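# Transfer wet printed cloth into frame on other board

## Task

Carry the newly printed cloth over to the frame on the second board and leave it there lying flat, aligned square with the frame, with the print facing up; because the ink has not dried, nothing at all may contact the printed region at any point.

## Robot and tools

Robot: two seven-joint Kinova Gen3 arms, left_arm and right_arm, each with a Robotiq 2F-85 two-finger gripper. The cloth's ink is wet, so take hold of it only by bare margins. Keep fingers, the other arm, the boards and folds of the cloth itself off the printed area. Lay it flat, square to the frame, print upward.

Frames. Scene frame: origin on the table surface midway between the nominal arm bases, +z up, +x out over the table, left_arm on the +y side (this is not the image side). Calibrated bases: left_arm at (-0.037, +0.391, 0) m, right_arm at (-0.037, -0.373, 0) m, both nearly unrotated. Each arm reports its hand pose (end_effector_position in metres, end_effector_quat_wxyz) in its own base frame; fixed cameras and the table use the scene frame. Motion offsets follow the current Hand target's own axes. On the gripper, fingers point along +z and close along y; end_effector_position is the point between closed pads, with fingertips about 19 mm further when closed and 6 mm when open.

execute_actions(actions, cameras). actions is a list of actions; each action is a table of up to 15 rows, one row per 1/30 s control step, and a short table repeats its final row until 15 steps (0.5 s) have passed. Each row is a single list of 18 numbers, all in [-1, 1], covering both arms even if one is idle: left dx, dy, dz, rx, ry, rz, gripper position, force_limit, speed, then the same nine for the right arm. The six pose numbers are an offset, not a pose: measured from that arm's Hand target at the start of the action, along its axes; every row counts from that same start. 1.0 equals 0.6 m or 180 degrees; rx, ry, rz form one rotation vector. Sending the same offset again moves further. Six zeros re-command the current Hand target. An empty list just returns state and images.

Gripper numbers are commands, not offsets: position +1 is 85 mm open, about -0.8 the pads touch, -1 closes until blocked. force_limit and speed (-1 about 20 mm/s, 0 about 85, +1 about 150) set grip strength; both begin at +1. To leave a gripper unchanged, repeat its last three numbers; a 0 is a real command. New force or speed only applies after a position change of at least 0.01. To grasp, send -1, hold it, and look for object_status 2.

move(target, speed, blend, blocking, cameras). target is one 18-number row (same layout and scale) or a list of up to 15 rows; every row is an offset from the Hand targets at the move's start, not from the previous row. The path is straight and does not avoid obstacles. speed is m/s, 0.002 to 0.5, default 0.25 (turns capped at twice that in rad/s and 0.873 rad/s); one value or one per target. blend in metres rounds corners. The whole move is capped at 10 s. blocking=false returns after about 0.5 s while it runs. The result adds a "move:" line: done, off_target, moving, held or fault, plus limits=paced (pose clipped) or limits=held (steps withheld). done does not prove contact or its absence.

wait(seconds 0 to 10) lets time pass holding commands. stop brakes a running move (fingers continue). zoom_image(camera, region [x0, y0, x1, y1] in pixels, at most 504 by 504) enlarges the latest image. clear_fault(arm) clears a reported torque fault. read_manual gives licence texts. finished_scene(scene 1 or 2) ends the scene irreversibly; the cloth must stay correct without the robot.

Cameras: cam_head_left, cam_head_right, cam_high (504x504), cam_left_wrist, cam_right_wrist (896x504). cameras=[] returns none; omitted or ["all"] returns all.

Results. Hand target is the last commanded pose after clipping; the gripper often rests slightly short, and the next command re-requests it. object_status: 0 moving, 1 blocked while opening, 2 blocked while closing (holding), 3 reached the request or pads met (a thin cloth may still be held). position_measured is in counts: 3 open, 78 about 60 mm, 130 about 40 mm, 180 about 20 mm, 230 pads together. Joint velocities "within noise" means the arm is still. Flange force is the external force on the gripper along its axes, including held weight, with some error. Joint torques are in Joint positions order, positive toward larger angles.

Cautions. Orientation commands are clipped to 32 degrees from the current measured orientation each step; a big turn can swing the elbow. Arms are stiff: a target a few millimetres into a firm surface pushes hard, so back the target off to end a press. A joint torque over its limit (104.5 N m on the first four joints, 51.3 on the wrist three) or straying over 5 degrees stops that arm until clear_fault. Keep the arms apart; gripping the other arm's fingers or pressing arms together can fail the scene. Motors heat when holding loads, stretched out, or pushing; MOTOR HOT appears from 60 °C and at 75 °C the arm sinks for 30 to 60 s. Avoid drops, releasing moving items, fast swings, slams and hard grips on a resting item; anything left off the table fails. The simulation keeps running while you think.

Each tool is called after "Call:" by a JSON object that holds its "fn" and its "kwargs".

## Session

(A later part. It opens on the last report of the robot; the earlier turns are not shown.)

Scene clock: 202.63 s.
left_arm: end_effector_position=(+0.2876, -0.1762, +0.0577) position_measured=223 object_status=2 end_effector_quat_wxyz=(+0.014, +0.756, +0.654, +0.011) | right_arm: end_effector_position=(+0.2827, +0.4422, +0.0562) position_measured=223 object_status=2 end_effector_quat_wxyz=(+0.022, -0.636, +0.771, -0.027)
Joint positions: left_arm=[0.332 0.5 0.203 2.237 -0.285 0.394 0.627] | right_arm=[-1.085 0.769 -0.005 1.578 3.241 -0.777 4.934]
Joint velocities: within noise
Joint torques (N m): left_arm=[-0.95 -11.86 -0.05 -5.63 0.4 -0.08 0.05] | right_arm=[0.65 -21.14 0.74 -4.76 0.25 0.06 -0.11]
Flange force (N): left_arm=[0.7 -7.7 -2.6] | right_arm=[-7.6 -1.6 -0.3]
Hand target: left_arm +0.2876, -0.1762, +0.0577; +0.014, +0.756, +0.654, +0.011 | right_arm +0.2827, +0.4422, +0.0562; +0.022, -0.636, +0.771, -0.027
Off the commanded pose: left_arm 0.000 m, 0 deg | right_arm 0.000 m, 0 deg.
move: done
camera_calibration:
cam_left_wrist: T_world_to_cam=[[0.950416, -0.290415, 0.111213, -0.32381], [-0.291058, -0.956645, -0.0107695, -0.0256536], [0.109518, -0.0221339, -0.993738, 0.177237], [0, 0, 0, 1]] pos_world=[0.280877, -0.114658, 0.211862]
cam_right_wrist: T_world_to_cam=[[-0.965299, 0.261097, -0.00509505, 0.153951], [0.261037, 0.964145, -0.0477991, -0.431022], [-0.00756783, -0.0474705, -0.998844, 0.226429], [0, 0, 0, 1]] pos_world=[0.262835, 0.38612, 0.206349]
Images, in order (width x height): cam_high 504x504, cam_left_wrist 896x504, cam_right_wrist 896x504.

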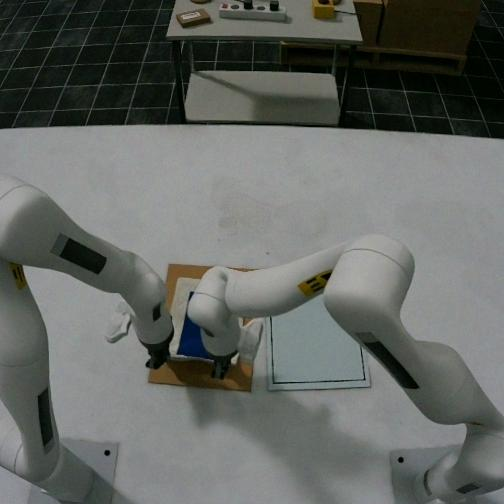

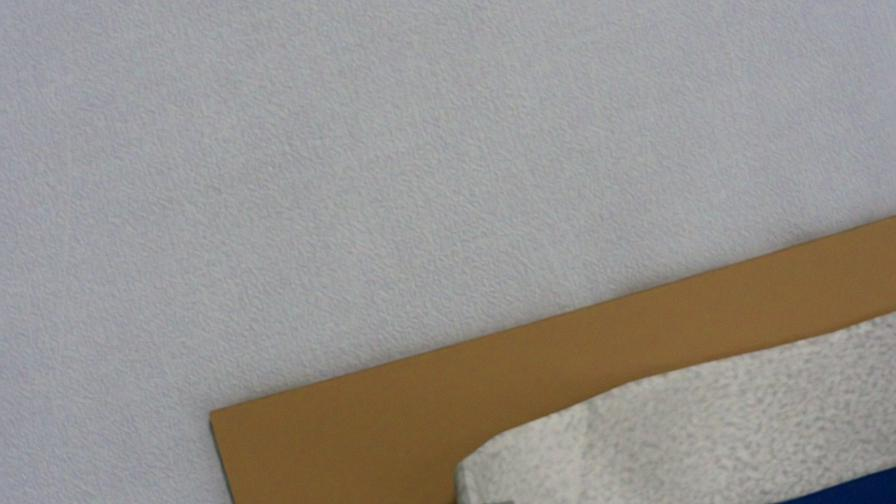

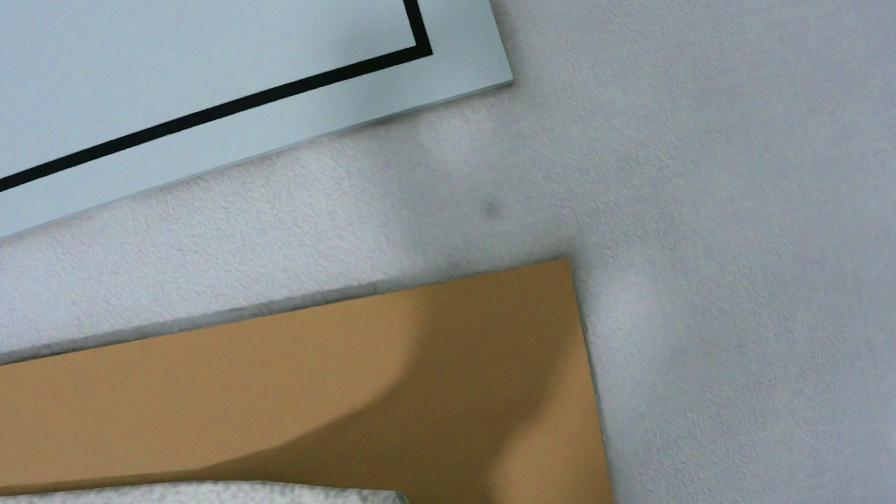

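Call:
{"fn": "move", "kwargs": {"target": [[0.0015,0.0718,-0.1476,0,0,0,-1,-1,-1,-0.0018,-0.0770,-0.1450,0,0,0,-1,-1,-1],[0.0026,0.1314,-0.4206,0,0,0,-1,-1,-1,-0.0031,-0.1461,-0.4158,0,0,0,-1,-1,-1]], "speed": 0.1, "blend": [0.02,0], "cameras": ["cam_high","cam_left_wrist","cam_right_wrist","cam_head_left"]}}

Call:
{"fn": "zoom_image", "kwargs": {"camera": "cam_high", "region": [120, 180, 372, 432]}}

Call:
{"fn": "zoom_image", "kwargs": {"camera": "cam_head_left", "region": [60, 210, 312, 462]}}

Scene clock: 208.20 s.
left_arm: end_effector_position=(+0.3571, -0.1845, +0.3127) position_measured=223 object_status=2 end_effector_quat_wxyz=(+0.014, +0.756, +0.654, +0.011) | right_arm: end_effector_position=(+0.3520, +0.4307, +0.3111) position_measured=223 object_status=2 end_effector_quat_wxyz=(+0.022, -0.636, +0.771, -0.027)
Joint positions: left_arm=[0.144 0.208 0.348 1.612 -0.084 1.301 0.359] | right_arm=[-0.964 0.584 -0.001 1.032 3.205 -1.498 5.123]
Joint velocities: within noise
Joint torques (N m): left_arm=[-0.89 -11.07 -0.14 -10.57 0.39 -0.08 0.05] | right_arm=[0.71 -20.9 0.65 -7.36 0.32 0.11 -0.12]
Flange force (N): left_arm=[0.2 -7.7 3.3] | right_arm=[-9.5 -3.9 -5.0]
Hand target: left_arm +0.3571, -0.1845, +0.3126; +0.014, +0.756, +0.654, +0.011 | right_arm +0.3520, +0.4307, +0.3112; +0.022, -0.636, +0.771, -0.027
Off the commanded pose: left_arm 0.000 m, 0 deg | right_arm 0.000 m, 0 deg.
move: done
camera_calibration:
cam_left_wrist: T_world_to_cam=[[0.950437, -0.290311, 0.111307, -0.420578], [-0.290954, -0.956676, -0.0107866, -0.0106807], [0.109617, -0.0221333, -0.993727, 0.422816], [0, 0, 0, 1]] pos_world=[0.350277, -0.122958, 0.466862]
cam_right_wrist: T_world_to_cam=[[-0.9653, 0.261095, -0.00512113, 0.22516], [0.261035, 0.96414, -0.0478954, -0.425794], [-0.00756776, -0.0475702, -0.998839, 0.481048], [0, 0, 0, 1]] pos_world=[0.332135, 0.374621, 0.461249]
Images, in order (width x height): cam_head_left 504x504, cam_high 504x504, cam_left_wrist 896x504, cam_right_wrist 896x504.

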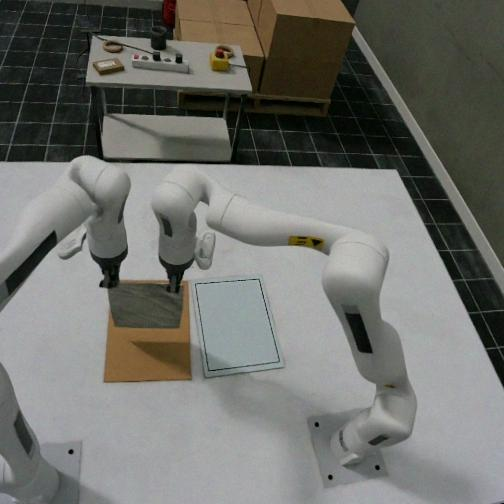

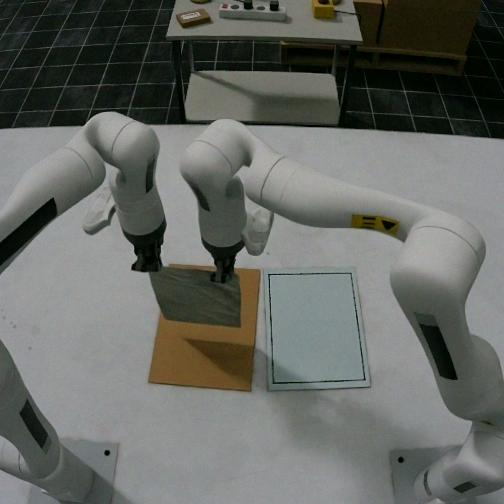

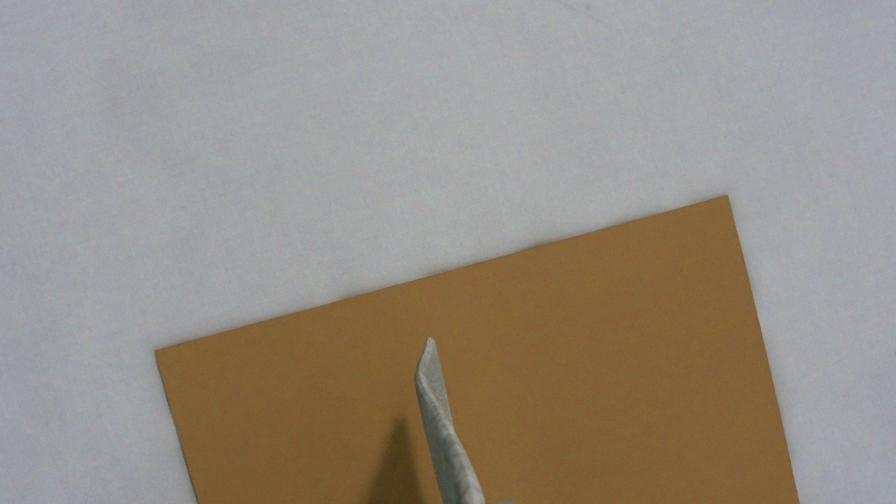

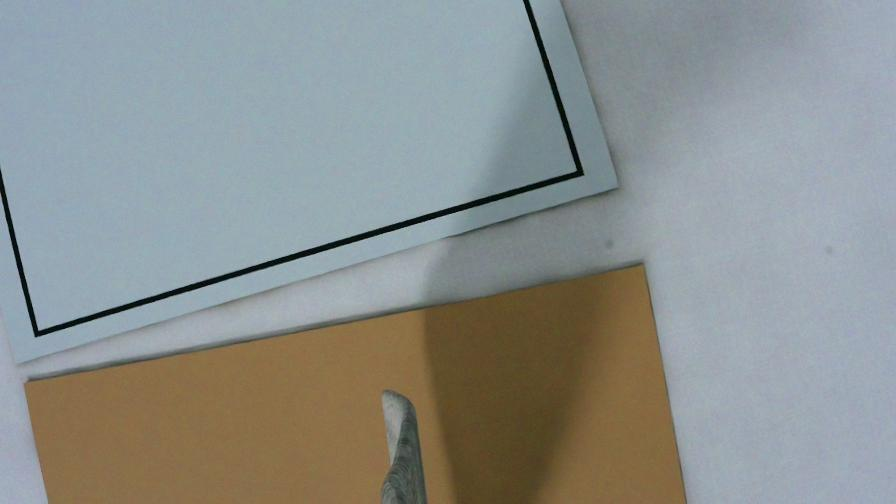

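Scaled by 2.000 from the camera's 504x504 image, which has a finer 720x720 frame.

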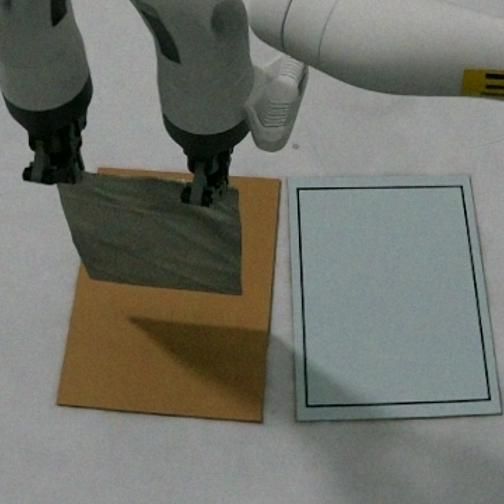

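Scaled by 2.000 from the camera's 504x504 image, which has a finer 720x720 frame.

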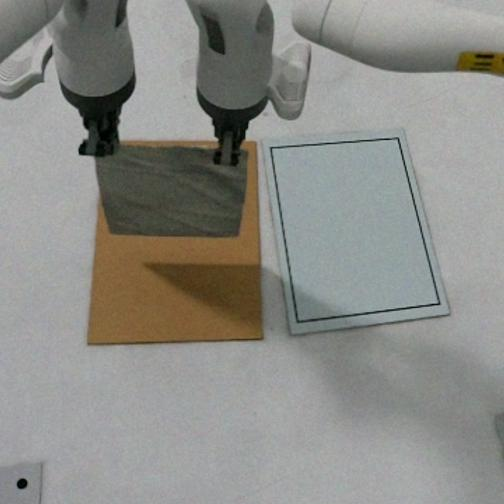

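Call:
{"fn": "move", "kwargs": {"target": [-0.3783,0.3213,0.0458,-0.1828,0.0188,-0.0561,-1,-1,-1,0.3703,-0.3605,0.0603,0.1717,-0.0197,-0.0557,-1,-1,-1], "speed": 0.15, "cameras": ["cam_high","cam_left_wrist","cam_right_wrist","cam_head_left","cam_head_right"]}}

Call:
{"fn": "zoom_image", "kwargs": {"camera": "cam_high", "region": [200, 160, 452, 412]}}

Call:
{"fn": "zoom_image", "kwargs": {"camera": "cam_head_right", "region": [120, 180, 372, 432]}}

Scene clock: 234.63 s.
left_arm: end_effector_position=(+0.5159, -0.4370, +0.2922) position_measured=223 object_status=2 end_effector_quat_wxyz=(+0.209, +0.661, +0.687, +0.216) | right_arm: end_effector_position=(+0.5240, +0.1710, +0.2901) position_measured=223 object_status=2 end_effector_quat_wxyz=(-0.211, +0.672, -0.677, +0.213)
Joint positions: left_arm=[0.77 0.647 0.206 1.176 -0.717 1.053 1.23] | right_arm=[-0.657 0.259 0.166 1.801 3.593 -0.59 5.452]
Joint velocities: within noise
Joint torques (N m): left_arm=[-0.99 -20.34 -0.34 -11.32 -1.04 -0.55 -0.03] | right_arm=[0.68 -14.93 1.06 -7.78 0.84 1.2 -0.09]
Flange force (N): left_arm=[8.2 -7.9 -2.7] | right_arm=[-4.0 -6.0 0.3]
Hand target: left_arm +0.5159, -0.4370, +0.2922; +0.209, +0.661, +0.687, +0.216 | right_arm +0.5240, +0.1710, +0.2901; -0.211, +0.672, -0.677, +0.213
Off the commanded pose: left_arm 0.000 m, 0 deg | right_arm 0.000 m, 0 deg.
move: done
camera_calibration:
cam_left_wrist: T_world_to_cam=[[0.768754, -0.120125, 0.628162, -0.6256], [-0.0810473, -0.992581, -0.0906275, -0.306915], [0.634389, 0.0187594, -0.772786, 0.0620618], [0, 0, 0, 1]] pos_world=[0.416687, -0.380953, 0.413124]
cam_right_wrist: T_world_to_cam=[[-0.851744, 0.0793555, -0.517913, 0.579209], [0.0949526, 0.995475, -0.00362778, -0.152545], [0.515282, -0.0522672, -0.855425, 0.134259], [0, 0, 0, 1]] pos_world=[0.438641, 0.112909, 0.414275]

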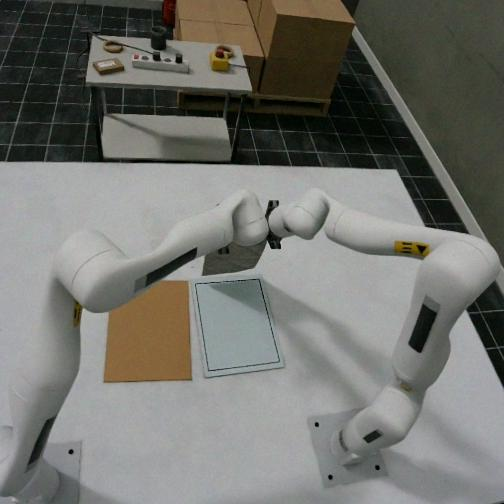

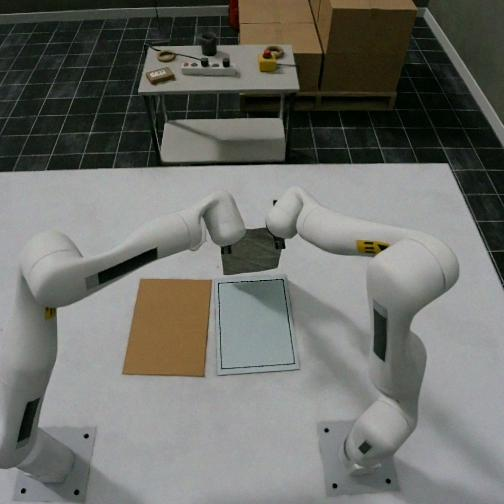

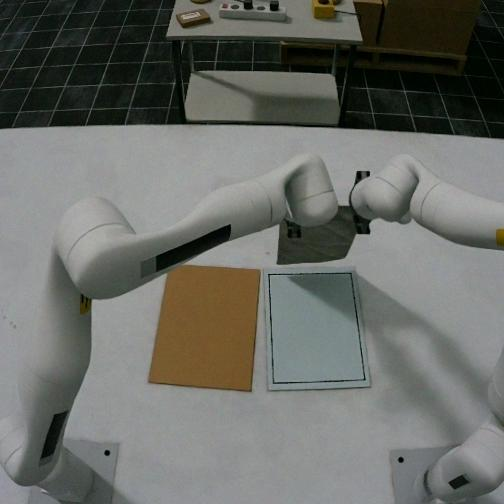

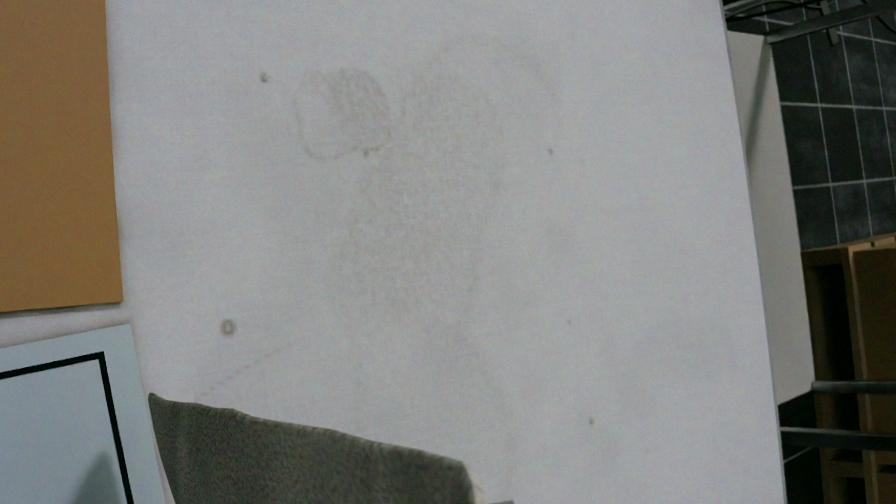

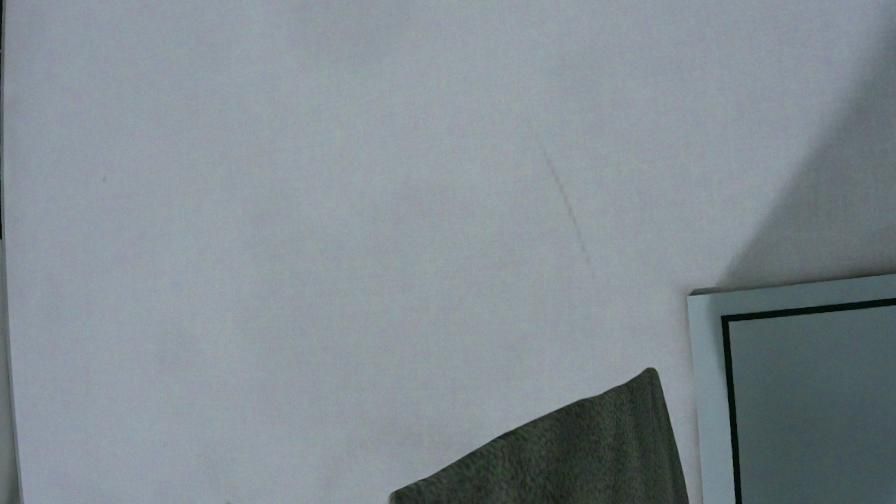

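Scaled by 2.000 from the camera's 504x504 image, which has a finer 720x720 frame.

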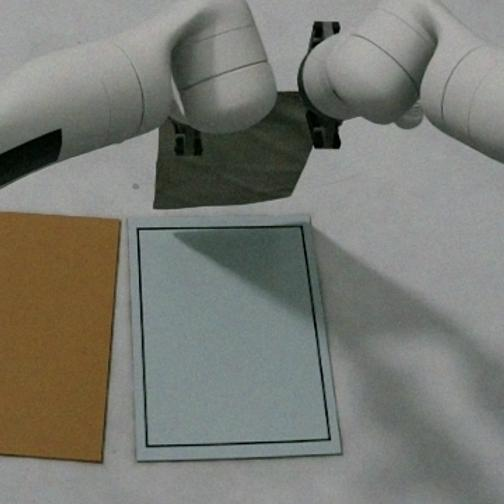

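Scaled by 2.000 from the camera's 504x504 image, which has a finer 720x720 frame.

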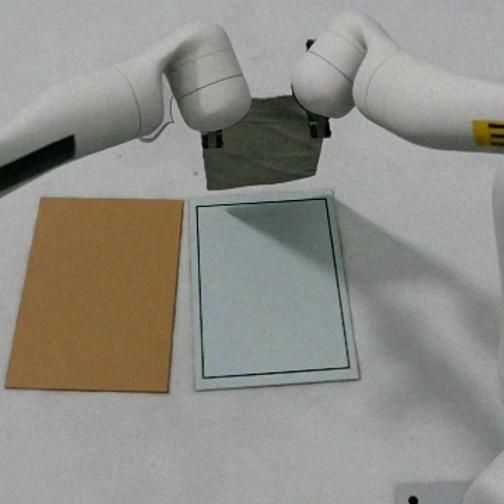

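Call:
{"fn": "move", "kwargs": {"target": [0.0033,-0.0115,0.0164,-0.0111,0,0,-1,-1,-1,-0.0033,0.0115,0.0164,-0.0167,0,0,-1,-1,-1], "speed": 0.05, "cameras": ["cam_high","cam_left_wrist","cam_right_wrist","cam_head_right"]}}

Call:
{"fn": "zoom_image", "kwargs": {"camera": "cam_high", "region": [240, 190, 380, 330]}}

Call:
{"fn": "zoom_image", "kwargs": {"camera": "cam_head_right", "region": [190, 200, 330, 340]}}

Scene clock: 270.50 s.
left_arm: end_effector_position=(+0.5158, -0.4351, +0.2802) position_measured=223 object_status=2 end_effector_quat_wxyz=(+0.220, +0.657, +0.683, +0.228) | right_arm: end_effector_position=(+0.5240, +0.1729, +0.2781) position_measured=223 object_status=2 end_effector_quat_wxyz=(-0.194, +0.677, -0.683, +0.195)
Joint positions: left_arm=[0.792 0.642 0.176 1.242 -0.762 0.991 1.295] | right_arm=[-0.618 0.29 0.137 1.767 3.524 -0.625 5.518]
Joint velocities: within noise
Joint torques (N m): left_arm=[-0.97 -20.14 -0.46 -11.24 -1.02 -0.47 0.02] | right_arm=[0.7 -15.55 1.05 -7.69 0.79 1.21 -0.1]
Flange force (N): left_arm=[8.1 -7.3 -3.2] | right_arm=[-4.1 -6.1 0.1]
Hand target: left_arm +0.5158, -0.4351, +0.2802; +0.220, +0.657, +0.683, +0.228 | right_arm +0.5240, +0.1729, +0.2780; -0.194, +0.677, -0.683, +0.195
Off the commanded pose: left_arm 0.000 m, 0 deg | right_arm 0.000 m, 0 deg.
move: done
camera_calibration:
cam_left_wrist: T_world_to_cam=[[0.746366, -0.120935, 0.654456, -0.613899], [-0.0778545, -0.992466, -0.094606, -0.306572], [0.660966, 0.0196585, -0.750158, 0.033094], [0, 0, 0, 1]] pos_world=[0.412451, -0.379154, 0.397592]
cam_right_wrist: T_world_to_cam=[[-0.877699, 0.0795361, -0.472566, 0.57379], [0.0946503, 0.995476, -0.00824893, -0.153079], [0.469772, -0.0519686, -0.881257, 0.155049], [0, 0, 0, 1]] pos_world=[0.445267, 0.114808, 0.406529]
Images, in order (width x height): cam_head_right 504x504, cam_high 504x504, cam_left_wrist 896x504, cam_right_wrist 896x504.

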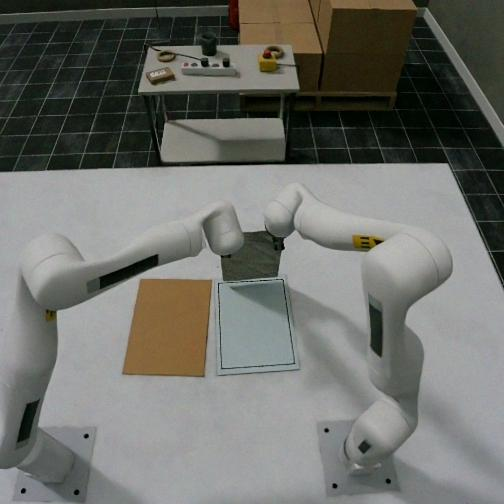

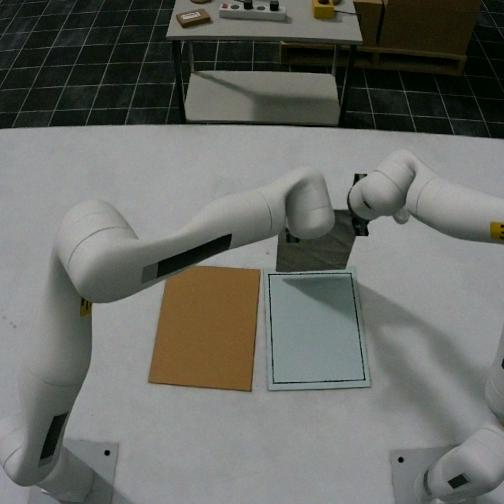

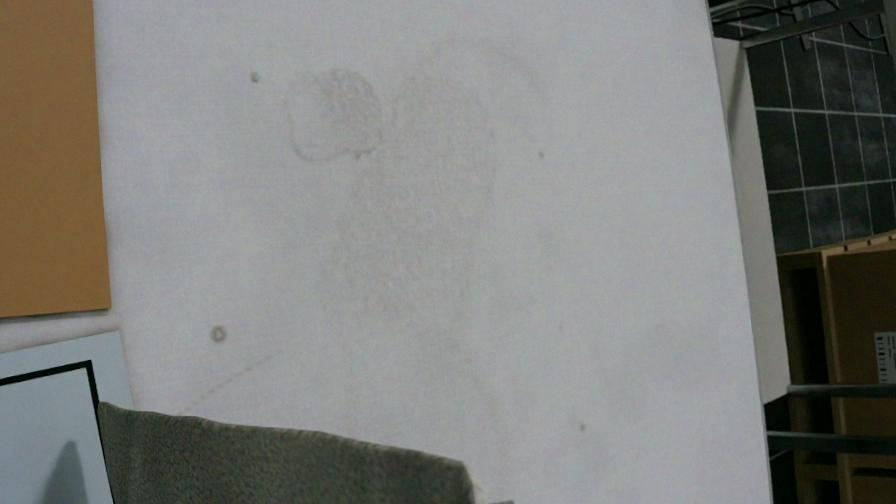

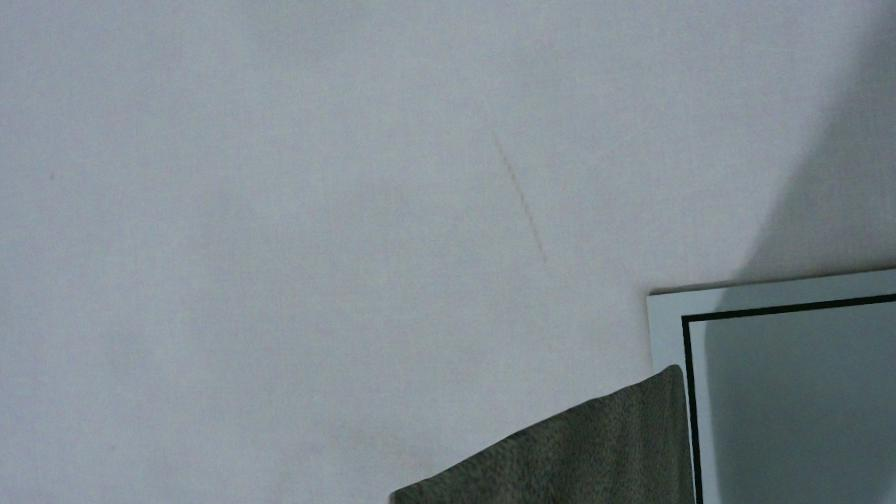

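Scaled by 3.600 from the camera's 504x504 image, which has a finer 720x720 frame.

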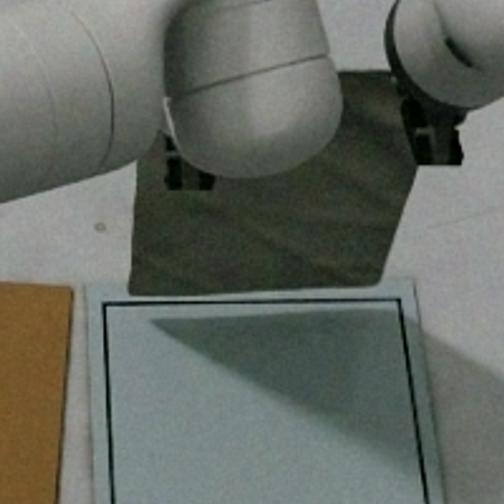

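Scaled by 3.600 from the camera's 504x504 image, which has a finer 720x720 frame.

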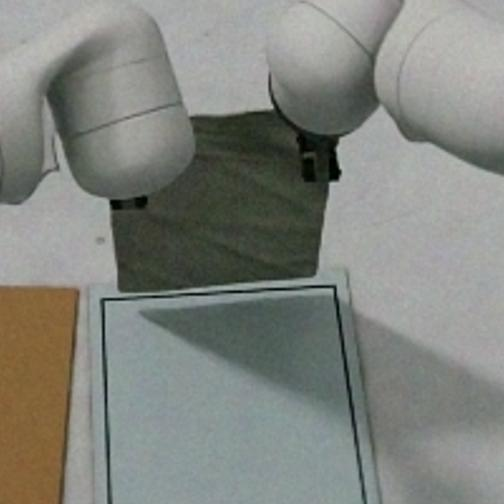

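Call:
{"fn": "move", "kwargs": {"target": [0.0008,0.0293,0.0221,0,0,0,-1,-1,-1,-0.0008,-0.0254,0.0159,0,0,0,-1,-1,-1], "speed": 0.05, "cameras": ["cam_high","cam_left_wrist","cam_right_wrist"]}}

Call:
{"fn": "zoom_image", "kwargs": {"camera": "cam_high", "region": [240, 190, 380, 330]}}

Scene clock: 280.40 s.
left_arm: end_effector_position=(+0.5378, -0.4337, +0.2802) position_measured=223 object_status=2 end_effector_quat_wxyz=(+0.220, +0.657, +0.683, +0.228) | right_arm: end_effector_position=(+0.5419, +0.1733, +0.2780) position_measured=223 object_status=2 end_effector_quat_wxyz=(-0.194, +0.677, -0.683, +0.195)
Joint positions: left_arm=[0.761 0.672 0.182 1.187 -0.753 0.995 1.249] | right_arm=[-0.588 0.326 0.129 1.716 3.5 -0.632 5.559]
Joint velocities: within noise
Joint torques (N m): left_arm=[-0.95 -20.67 -0.42 -11.27 -1.03 -0.6 -0.01] | right_arm=[0.7 -16.28 1.14 -7.76 0.76 1.28 -0.09]
Flange force (N): left_arm=[8.0 -7.5 -3.6] | right_arm=[-4.0 -6.3 0.1]
Hand target: left_arm +0.5378, -0.4337, +0.2802; +0.220, +0.657, +0.683, +0.228 | right_arm +0.5419, +0.1733, +0.2780; -0.194, +0.677, -0.683, +0.195
Off the commanded pose: left_arm 0.000 m, 0 deg | right_arm 0.000 m, 0 deg.
move: done
camera_calibration:
cam_left_wrist: T_world_to_cam=[[0.746368, -0.121009, 0.65444, -0.630109], [-0.0778447, -0.992455, -0.0947294, -0.303528], [0.660965, 0.0197583, -0.750156, 0.0186304], [0, 0, 0, 1]] pos_world=[0.434351, -0.377854, 0.397591]
cam_right_wrist: T_world_to_cam=[[-0.877699, 0.0795361, -0.472566, 0.589518], [0.0946503, 0.995476, -0.00824893, -0.155083], [0.469772, -0.0519686, -0.881257, 0.146521], [0, 0, 0, 1]] pos_world=[0.463267, 0.115108, 0.406429]
Images, in order (width x height): cam_high 504x504, cam_left_wrist 896x504, cam_right_wrist 896x504.

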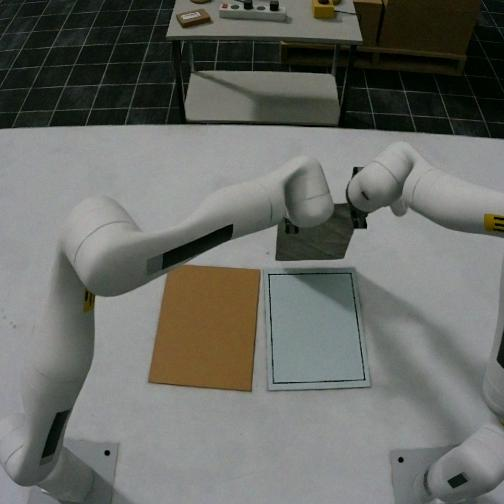

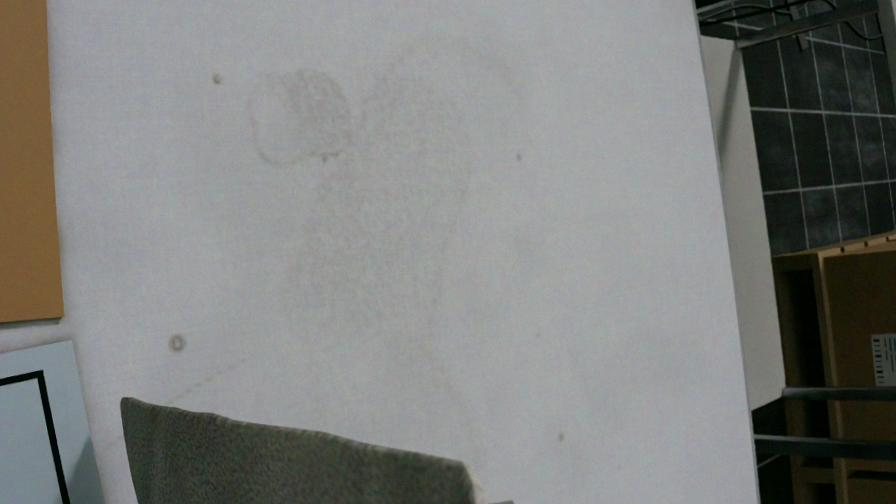

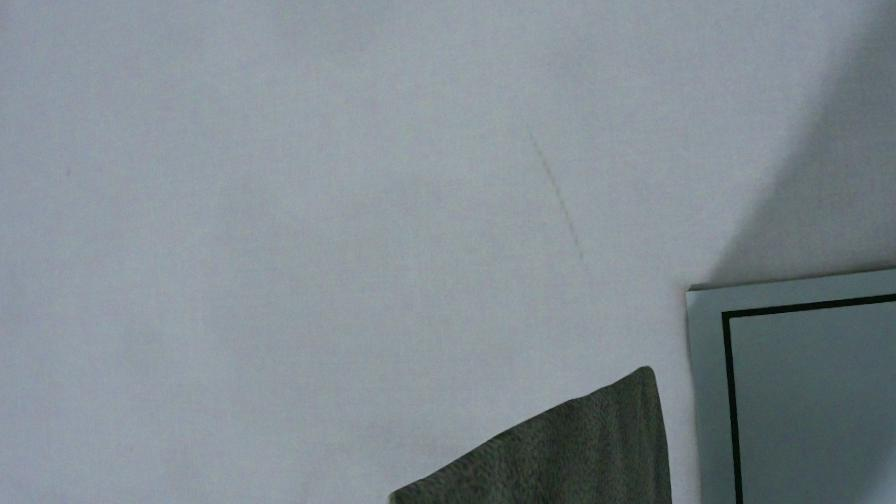

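Scaled by 3.600 from the camera's 504x504 image, which has a finer 720x720 frame.

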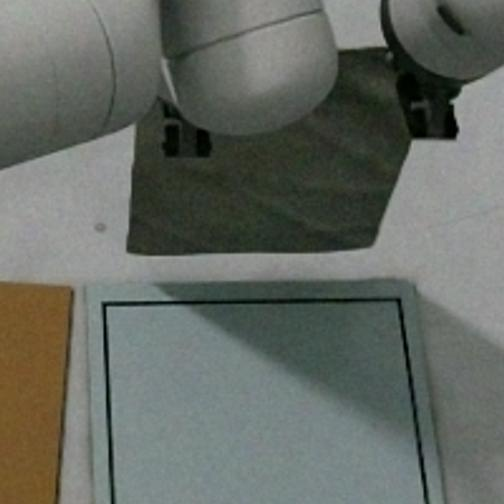

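Call:
{"fn": "move", "kwargs": {"target": [-0.0003,-0.0233,0.0033,0,0,0,-1,-1,-1,0.0004,0.0230,0.0053,0,0,0,-1,-1,-1], "speed": 0.04, "cameras": ["cam_high","cam_left_wrist","cam_right_wrist"]}}

Call:
{"fn": "zoom_image", "kwargs": {"camera": "cam_high", "region": [240, 190, 380, 330]}}

Scene clock: 283.93 s.
left_arm: end_effector_position=(+0.5279, -0.4343, +0.2702) position_measured=223 object_status=2 end_effector_quat_wxyz=(+0.220, +0.657, +0.683, +0.228) | right_arm: end_effector_position=(+0.5319, +0.1731, +0.2680) position_measured=223 object_status=2 end_effector_quat_wxyz=(-0.194, +0.677, -0.683, +0.195)
Joint positions: left_arm=[0.778 0.666 0.172 1.232 -0.765 0.97 1.288] | right_arm=[-0.609 0.318 0.14 1.764 3.523 -0.598 5.521]
Joint velocities: within noise
Joint torques (N m): left_arm=[-0.91 -20.45 -0.53 -11.24 -1.04 -0.5 0.02] | right_arm=[0.71 -15.97 1.13 -7.6 0.73 1.19 -0.08]
Flange force (N): left_arm=[8.3 -7.2 -3.6] | right_arm=[-4.1 -5.9 0.3]
Hand target: left_arm +0.5279, -0.4343, +0.2702; +0.220, +0.657, +0.683, +0.228 | right_arm +0.5319, +0.1731, +0.2680; -0.194, +0.677, -0.683, +0.195
Off the commanded pose: left_arm 0.000 m, 0 deg | right_arm 0.000 m, 0 deg.
move: done
camera_calibration:
cam_left_wrist: T_world_to_cam=[[0.74636, -0.121009, 0.654449, -0.616236], [-0.0779102, -0.992457, -0.0946549, -0.305744], [0.660966, 0.0196584, -0.750158, 0.0176448], [0, 0, 0, 1]] pos_world=[0.424451, -0.378354, 0.387591]
cam_right_wrist: T_world_to_cam=[[-0.877699, 0.0795361, -0.472566, 0.575935], [0.0946503, 0.995476, -0.00824893, -0.15411], [0.469772, -0.0519686, -0.881257, 0.142447], [0, 0, 0, 1]] pos_world=[0.453167, 0.115008, 0.396429]
Images, in order (width x height): cam_high 504x504, cam_left_wrist 896x504, cam_right_wrist 896x504.

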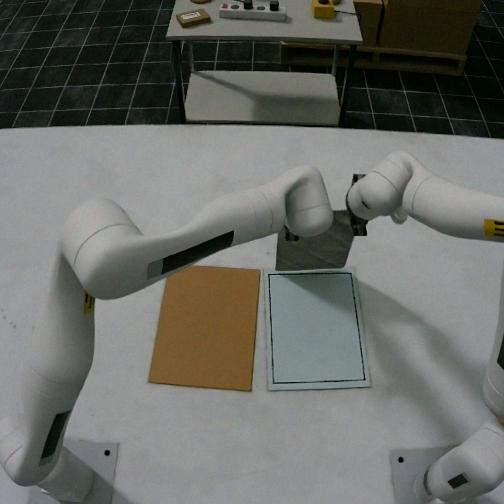

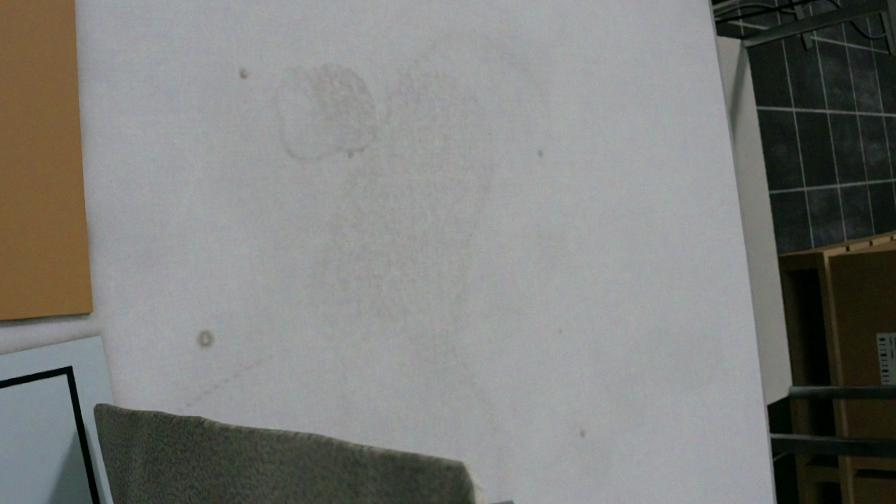

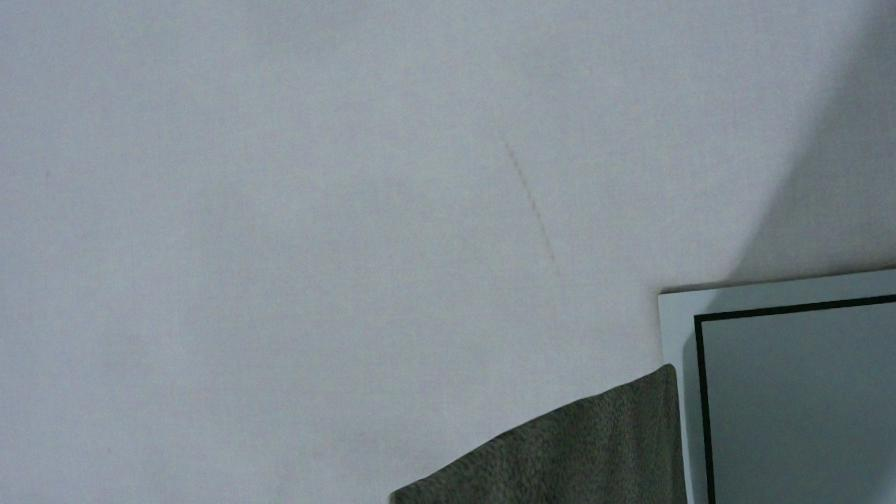

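Scaled by 3.600 from the camera's 504x504 image, which has a finer 720x720 frame.

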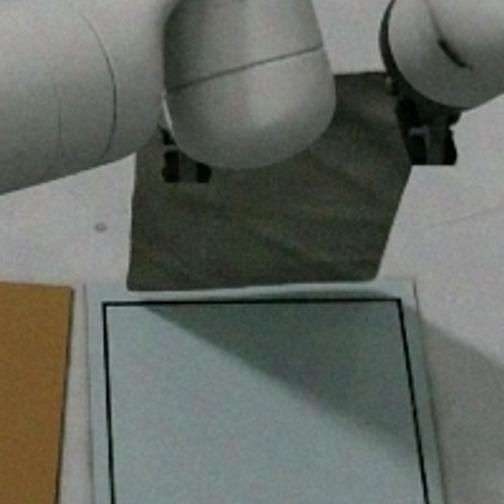

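Call:
{"fn": "wait", "kwargs": {"seconds": 0.3, "cameras": ["cam_high","cam_left_wrist","cam_right_wrist"]}}

Call:
{"fn": "zoom_image", "kwargs": {"camera": "cam_high", "region": [240, 190, 380, 330]}}

Scene clock: 287.40 s.
left_arm: end_effector_position=(+0.5279, -0.4343, +0.2702) position_measured=223 object_status=2 end_effector_quat_wxyz=(+0.220, +0.657, +0.683, +0.228) | right_arm: end_effector_position=(+0.5319, +0.1731, +0.2680) position_measured=223 object_status=2 end_effector_quat_wxyz=(-0.194, +0.677, -0.683, +0.195)
Joint positions: left_arm=[0.778 0.666 0.172 1.232 -0.765 0.97 1.288] | right_arm=[-0.609 0.318 0.14 1.764 3.523 -0.598 5.521]
Joint velocities: within noise
Joint torques (N m): left_arm=[-0.94 -20.43 -0.49 -11.2 -0.98 -0.54 -0.01] | right_arm=[0.69 -15.95 1.16 -7.63 0.74 1.2 -0.08]
Flange force (N): left_arm=[8.1 -7.2 -3.7] | right_arm=[-4.0 -5.9 0.3]
Hand target: left_arm +0.5279, -0.4343, +0.2702; +0.220, +0.657, +0.683, +0.228 | right_arm +0.5319, +0.1731, +0.2680; -0.194, +0.677, -0.683, +0.195
Tool commands: left_gripper/position=-1.0 left_gripper/force_limit=-1.0 left_gripper/speed=-1.0 right_gripper/position=-1.0 right_gripper/force_limit=-1.0 right_gripper/speed=-1.0
Off the commanded pose: left_arm 0.000 m, 0 deg | right_arm 0.000 m, 0 deg.
wait: 0.30 s; at rest from the start
camera_calibration:
cam_left_wrist: T_world_to_cam=[[0.74636, -0.121009, 0.654449, -0.616236], [-0.0779102, -0.992457, -0.0946549, -0.305744], [0.660966, 0.0196584, -0.750158, 0.0176448], [0, 0, 0, 1]] pos_world=[0.424451, -0.378354, 0.387591]
cam_right_wrist: T_world_to_cam=[[-0.877699, 0.0795361, -0.472566, 0.575935], [0.0946503, 0.995476, -0.00824893, -0.15411], [0.469772, -0.0519686, -0.881257, 0.142447], [0, 0, 0, 1]] pos_world=[0.453167, 0.115008, 0.396429]
Images, in order (width x height): cam_high 504x504, cam_left_wrist 896x504, cam_right_wrist 896x504.

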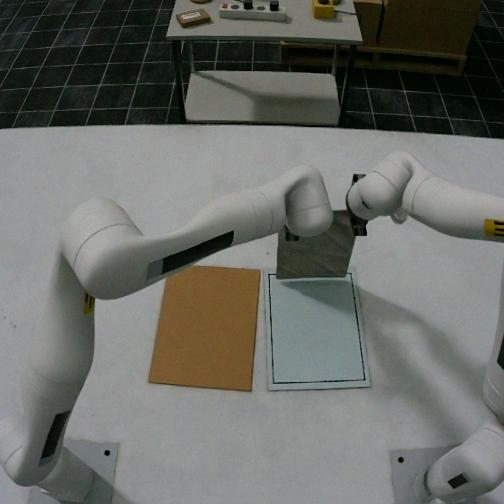

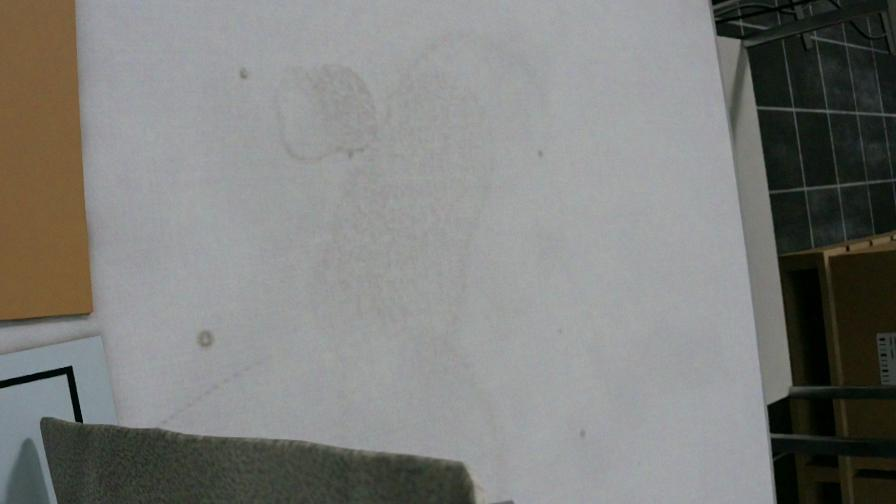

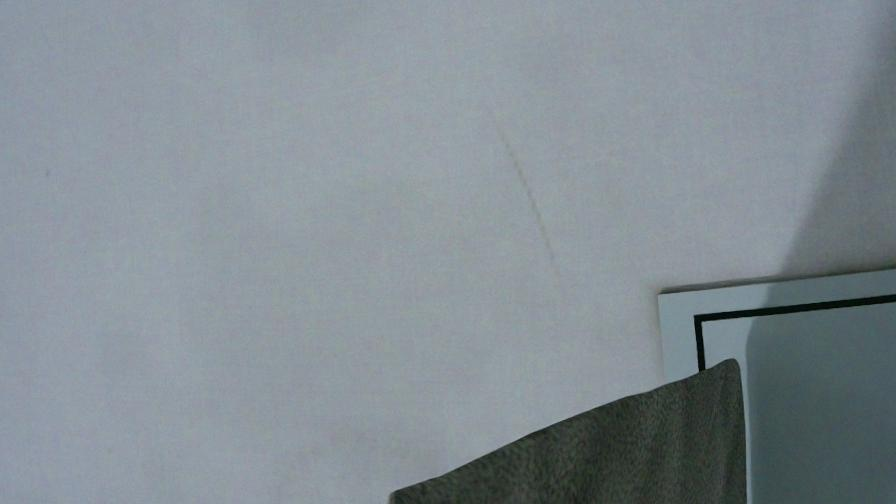

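Scaled by 3.600 from the camera's 504x504 image, which has a finer 720x720 frame.

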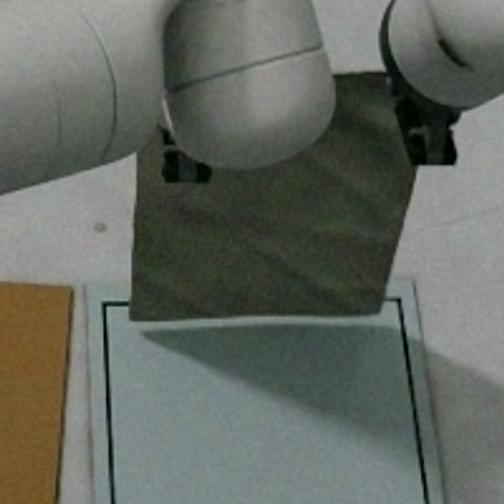

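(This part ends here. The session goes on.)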